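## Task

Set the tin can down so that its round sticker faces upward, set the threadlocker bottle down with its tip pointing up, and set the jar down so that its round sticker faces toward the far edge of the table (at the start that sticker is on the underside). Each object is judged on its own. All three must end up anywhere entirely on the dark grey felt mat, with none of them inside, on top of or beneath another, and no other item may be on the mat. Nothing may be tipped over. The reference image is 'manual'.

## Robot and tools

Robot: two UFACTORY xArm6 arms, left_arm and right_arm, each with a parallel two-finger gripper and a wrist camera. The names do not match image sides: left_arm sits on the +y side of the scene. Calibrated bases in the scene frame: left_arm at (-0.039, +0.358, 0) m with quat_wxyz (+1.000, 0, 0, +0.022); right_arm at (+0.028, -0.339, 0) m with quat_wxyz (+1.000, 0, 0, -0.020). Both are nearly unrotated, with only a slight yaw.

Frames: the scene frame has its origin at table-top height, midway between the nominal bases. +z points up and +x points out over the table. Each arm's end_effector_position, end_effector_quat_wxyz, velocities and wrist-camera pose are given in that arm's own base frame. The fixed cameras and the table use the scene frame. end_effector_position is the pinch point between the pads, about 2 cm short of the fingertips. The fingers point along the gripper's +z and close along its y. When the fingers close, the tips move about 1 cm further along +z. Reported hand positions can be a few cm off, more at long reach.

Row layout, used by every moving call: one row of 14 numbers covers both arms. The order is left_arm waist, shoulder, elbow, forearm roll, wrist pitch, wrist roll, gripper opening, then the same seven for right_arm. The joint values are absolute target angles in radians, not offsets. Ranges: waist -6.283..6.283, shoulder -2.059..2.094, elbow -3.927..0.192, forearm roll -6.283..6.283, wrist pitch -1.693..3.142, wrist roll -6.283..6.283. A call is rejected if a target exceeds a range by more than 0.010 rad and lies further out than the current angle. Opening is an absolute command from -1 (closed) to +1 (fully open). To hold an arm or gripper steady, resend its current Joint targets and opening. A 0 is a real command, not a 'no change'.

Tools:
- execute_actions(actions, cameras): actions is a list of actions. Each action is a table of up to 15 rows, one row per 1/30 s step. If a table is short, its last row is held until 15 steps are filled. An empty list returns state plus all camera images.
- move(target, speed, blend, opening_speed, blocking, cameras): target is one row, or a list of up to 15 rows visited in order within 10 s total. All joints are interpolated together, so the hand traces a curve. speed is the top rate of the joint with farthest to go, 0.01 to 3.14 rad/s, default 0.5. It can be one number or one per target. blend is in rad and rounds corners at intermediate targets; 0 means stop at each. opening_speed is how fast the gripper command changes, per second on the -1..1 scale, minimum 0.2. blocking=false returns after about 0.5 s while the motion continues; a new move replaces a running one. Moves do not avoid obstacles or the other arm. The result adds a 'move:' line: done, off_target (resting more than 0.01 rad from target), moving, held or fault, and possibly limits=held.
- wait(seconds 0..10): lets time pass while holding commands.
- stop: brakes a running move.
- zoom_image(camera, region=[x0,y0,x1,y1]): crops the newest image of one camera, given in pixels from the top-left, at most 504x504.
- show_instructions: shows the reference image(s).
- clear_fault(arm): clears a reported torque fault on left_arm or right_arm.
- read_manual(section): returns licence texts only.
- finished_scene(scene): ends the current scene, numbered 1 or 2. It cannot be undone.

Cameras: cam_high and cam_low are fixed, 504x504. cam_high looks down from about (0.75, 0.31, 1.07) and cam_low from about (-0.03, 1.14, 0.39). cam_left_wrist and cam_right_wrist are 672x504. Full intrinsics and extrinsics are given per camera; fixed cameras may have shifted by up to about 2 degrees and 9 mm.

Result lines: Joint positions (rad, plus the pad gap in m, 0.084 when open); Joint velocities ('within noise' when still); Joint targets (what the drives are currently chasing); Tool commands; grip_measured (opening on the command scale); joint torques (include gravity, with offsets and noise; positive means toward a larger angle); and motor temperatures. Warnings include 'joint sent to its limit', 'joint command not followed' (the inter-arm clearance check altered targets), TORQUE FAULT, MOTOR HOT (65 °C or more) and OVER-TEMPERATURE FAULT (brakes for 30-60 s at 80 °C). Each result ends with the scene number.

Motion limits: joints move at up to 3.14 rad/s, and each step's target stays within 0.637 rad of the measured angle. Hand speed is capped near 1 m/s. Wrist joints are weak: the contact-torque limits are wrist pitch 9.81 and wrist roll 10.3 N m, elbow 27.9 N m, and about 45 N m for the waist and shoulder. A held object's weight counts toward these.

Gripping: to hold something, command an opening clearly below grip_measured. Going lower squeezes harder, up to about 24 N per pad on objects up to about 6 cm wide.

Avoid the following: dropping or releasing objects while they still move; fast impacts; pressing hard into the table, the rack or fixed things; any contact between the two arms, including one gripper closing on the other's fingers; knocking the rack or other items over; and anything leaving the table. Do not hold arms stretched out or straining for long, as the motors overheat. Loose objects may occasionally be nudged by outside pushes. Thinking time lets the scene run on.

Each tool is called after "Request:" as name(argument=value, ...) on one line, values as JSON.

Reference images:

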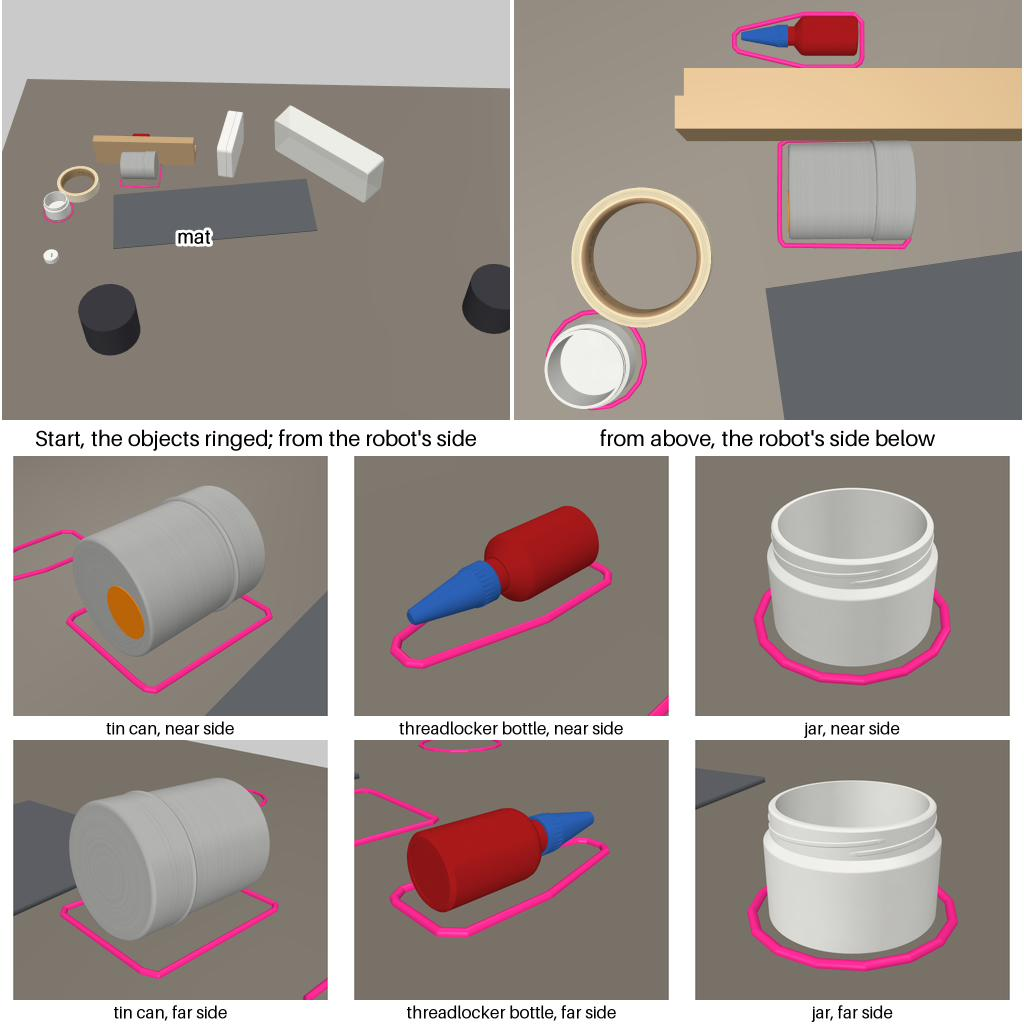

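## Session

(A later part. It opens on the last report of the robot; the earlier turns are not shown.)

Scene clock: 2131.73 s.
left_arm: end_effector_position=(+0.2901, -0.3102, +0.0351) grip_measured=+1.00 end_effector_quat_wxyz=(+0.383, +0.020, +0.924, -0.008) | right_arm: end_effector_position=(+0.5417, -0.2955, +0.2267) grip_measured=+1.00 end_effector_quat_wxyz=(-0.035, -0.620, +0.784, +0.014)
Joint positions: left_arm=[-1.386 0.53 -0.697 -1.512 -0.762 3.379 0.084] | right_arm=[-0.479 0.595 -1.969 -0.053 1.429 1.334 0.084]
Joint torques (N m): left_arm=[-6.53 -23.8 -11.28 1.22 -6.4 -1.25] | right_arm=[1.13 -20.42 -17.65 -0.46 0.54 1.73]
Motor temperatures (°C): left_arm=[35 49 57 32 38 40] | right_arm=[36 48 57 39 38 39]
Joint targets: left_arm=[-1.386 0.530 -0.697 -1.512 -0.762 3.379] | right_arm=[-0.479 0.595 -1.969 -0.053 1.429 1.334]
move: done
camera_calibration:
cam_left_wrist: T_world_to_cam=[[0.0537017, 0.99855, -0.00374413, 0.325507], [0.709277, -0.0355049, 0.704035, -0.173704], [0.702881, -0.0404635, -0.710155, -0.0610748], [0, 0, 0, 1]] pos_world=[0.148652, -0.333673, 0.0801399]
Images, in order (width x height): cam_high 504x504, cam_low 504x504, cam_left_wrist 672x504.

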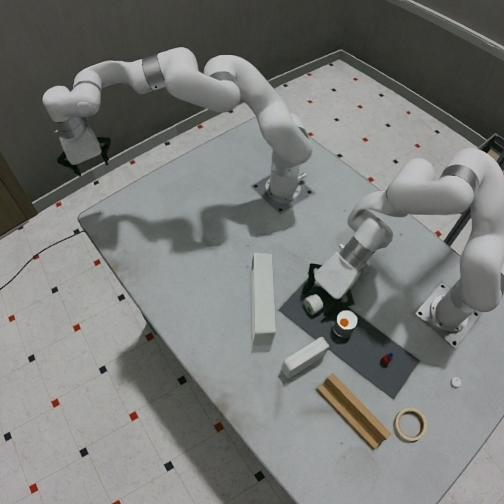

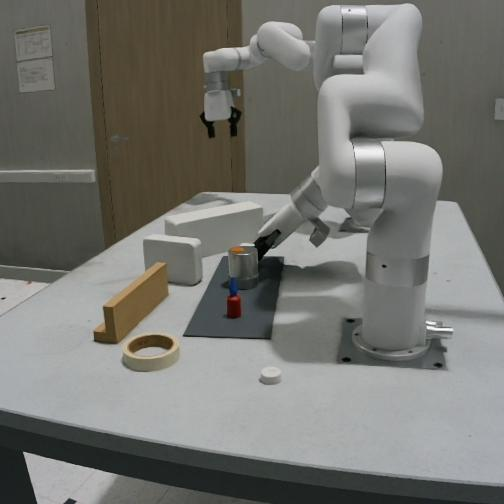

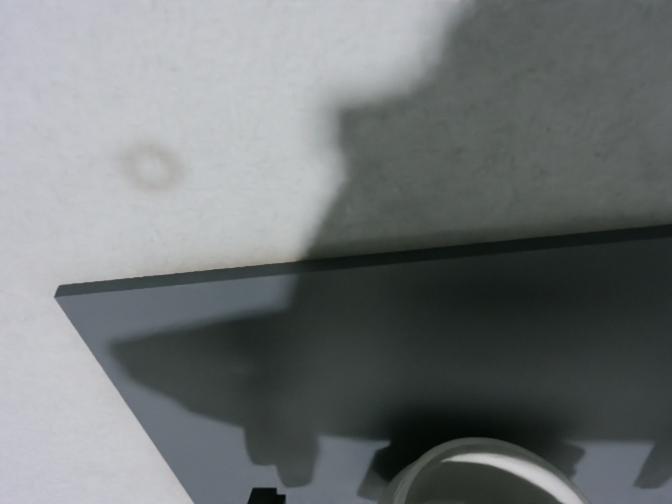

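Request:
move(target=[[-1.5893,0.2919,-0.6847,-1.9157,-0.8497,3.6761,1.0,-0.479,0.595,-1.969,-0.053,1.429,1.334,1.0]], speed=0.35, cameras=["cam_high", "cam_low", "cam_left_wrist"])

Scene clock: 2217.13 s.
left_arm: end_effector_position=(+0.2194, -0.3069, +0.1057) grip_measured=+1.00 end_effector_quat_wxyz=(+0.383, +0.020, +0.924, -0.008) | right_arm: end_effector_position=(+0.5417, -0.2955, +0.2267) grip_measured=+1.00 end_effector_quat_wxyz=(-0.035, -0.620, +0.784, +0.014)
Joint positions: left_arm=[-1.589 0.292 -0.685 -1.916 -0.85 3.676 0.084] | right_arm=[-0.479 0.595 -1.969 -0.053 1.429 1.334 0.084]
Joint torques (N m): left_arm=[-6.6 -21.81 -7.99 -1.89 -6.17 1.96] | right_arm=[0.98 -20.9 -17.91 -0.49 0.63 1.81]
Motor temperatures (°C): left_arm=[35 53 60 32 41 40] | right_arm=[36 48 57 39 38 39]
Joint targets: left_arm=[-1.589 0.292 -0.685 -1.916 -0.850 3.676] | right_arm=[-0.479 0.595 -1.969 -0.053 1.429 1.334]
move: done
camera_calibration:
cam_left_wrist: T_world_to_cam=[[0.0539122, 0.998538, -0.00383654, 0.326266], [0.709566, -0.0356064, 0.703738, -0.173228], [0.702573, -0.0406623, -0.710449, 0.0389628], [0, 0, 0, 1]] pos_world=[0.077953, -0.330373, 0.15084]
Images, in order (width x height): cam_high 504x504, cam_low 504x504, cam_left_wrist 672x504.

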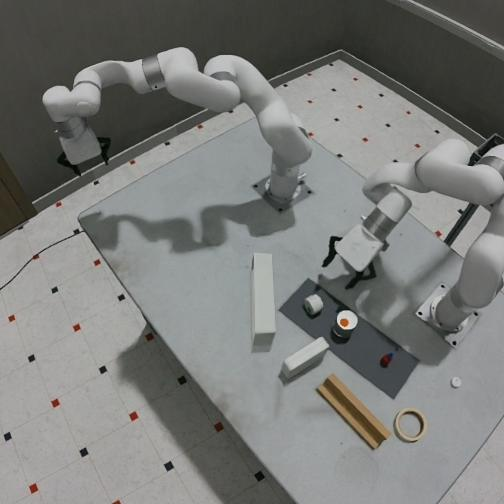

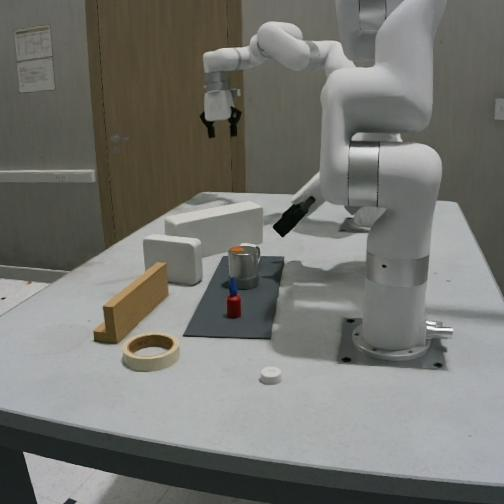

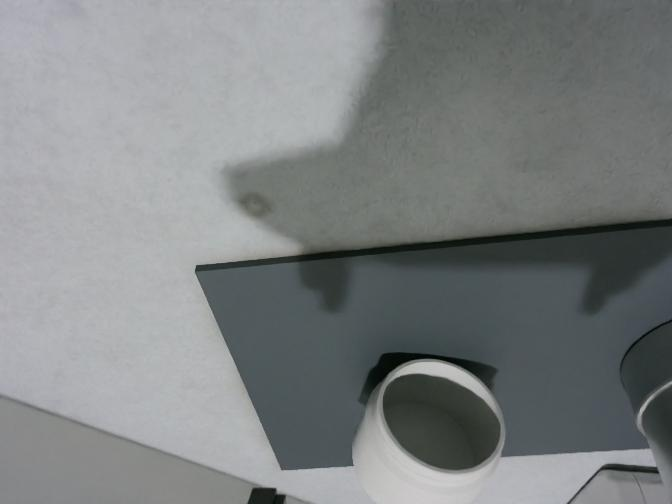

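Request:
zoom_image(camera="cam_high", region=[270, 270, 430, 400])

Request:
zoom_image(camera="cam_low", region=[180, 220, 300, 345])

Request:
zoom_image(camera="cam_high", region=[290, 282, 340, 332])

Scaled by 3.150 from the camera's 504x504 image, which has a finer 720x720 frame.

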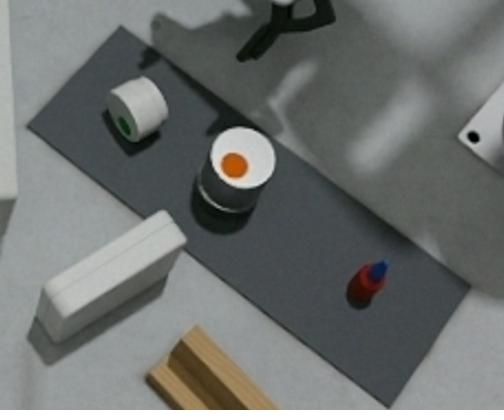

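Scaled by 4.032 from the camera's 504x504 image, which has a finer 720x720 frame.

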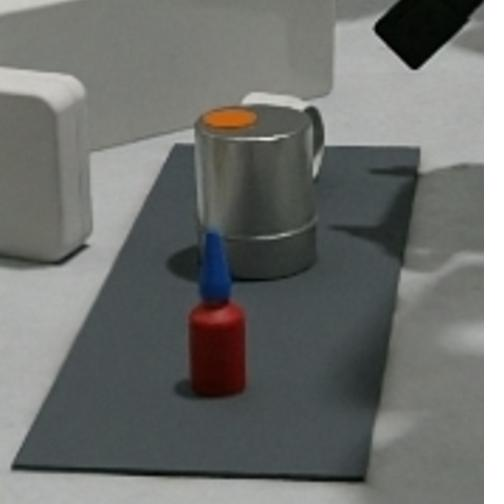

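Scaled by 10.080 from the camera's 504x504 image, which has a finer 720x720 frame.

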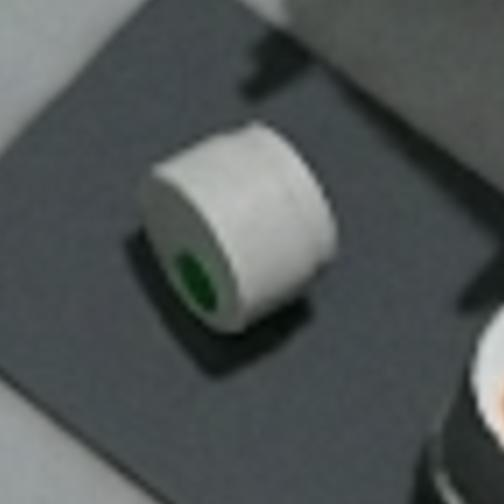

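Request:
finished_scene(scene=2)

The scene is finished: the task was done.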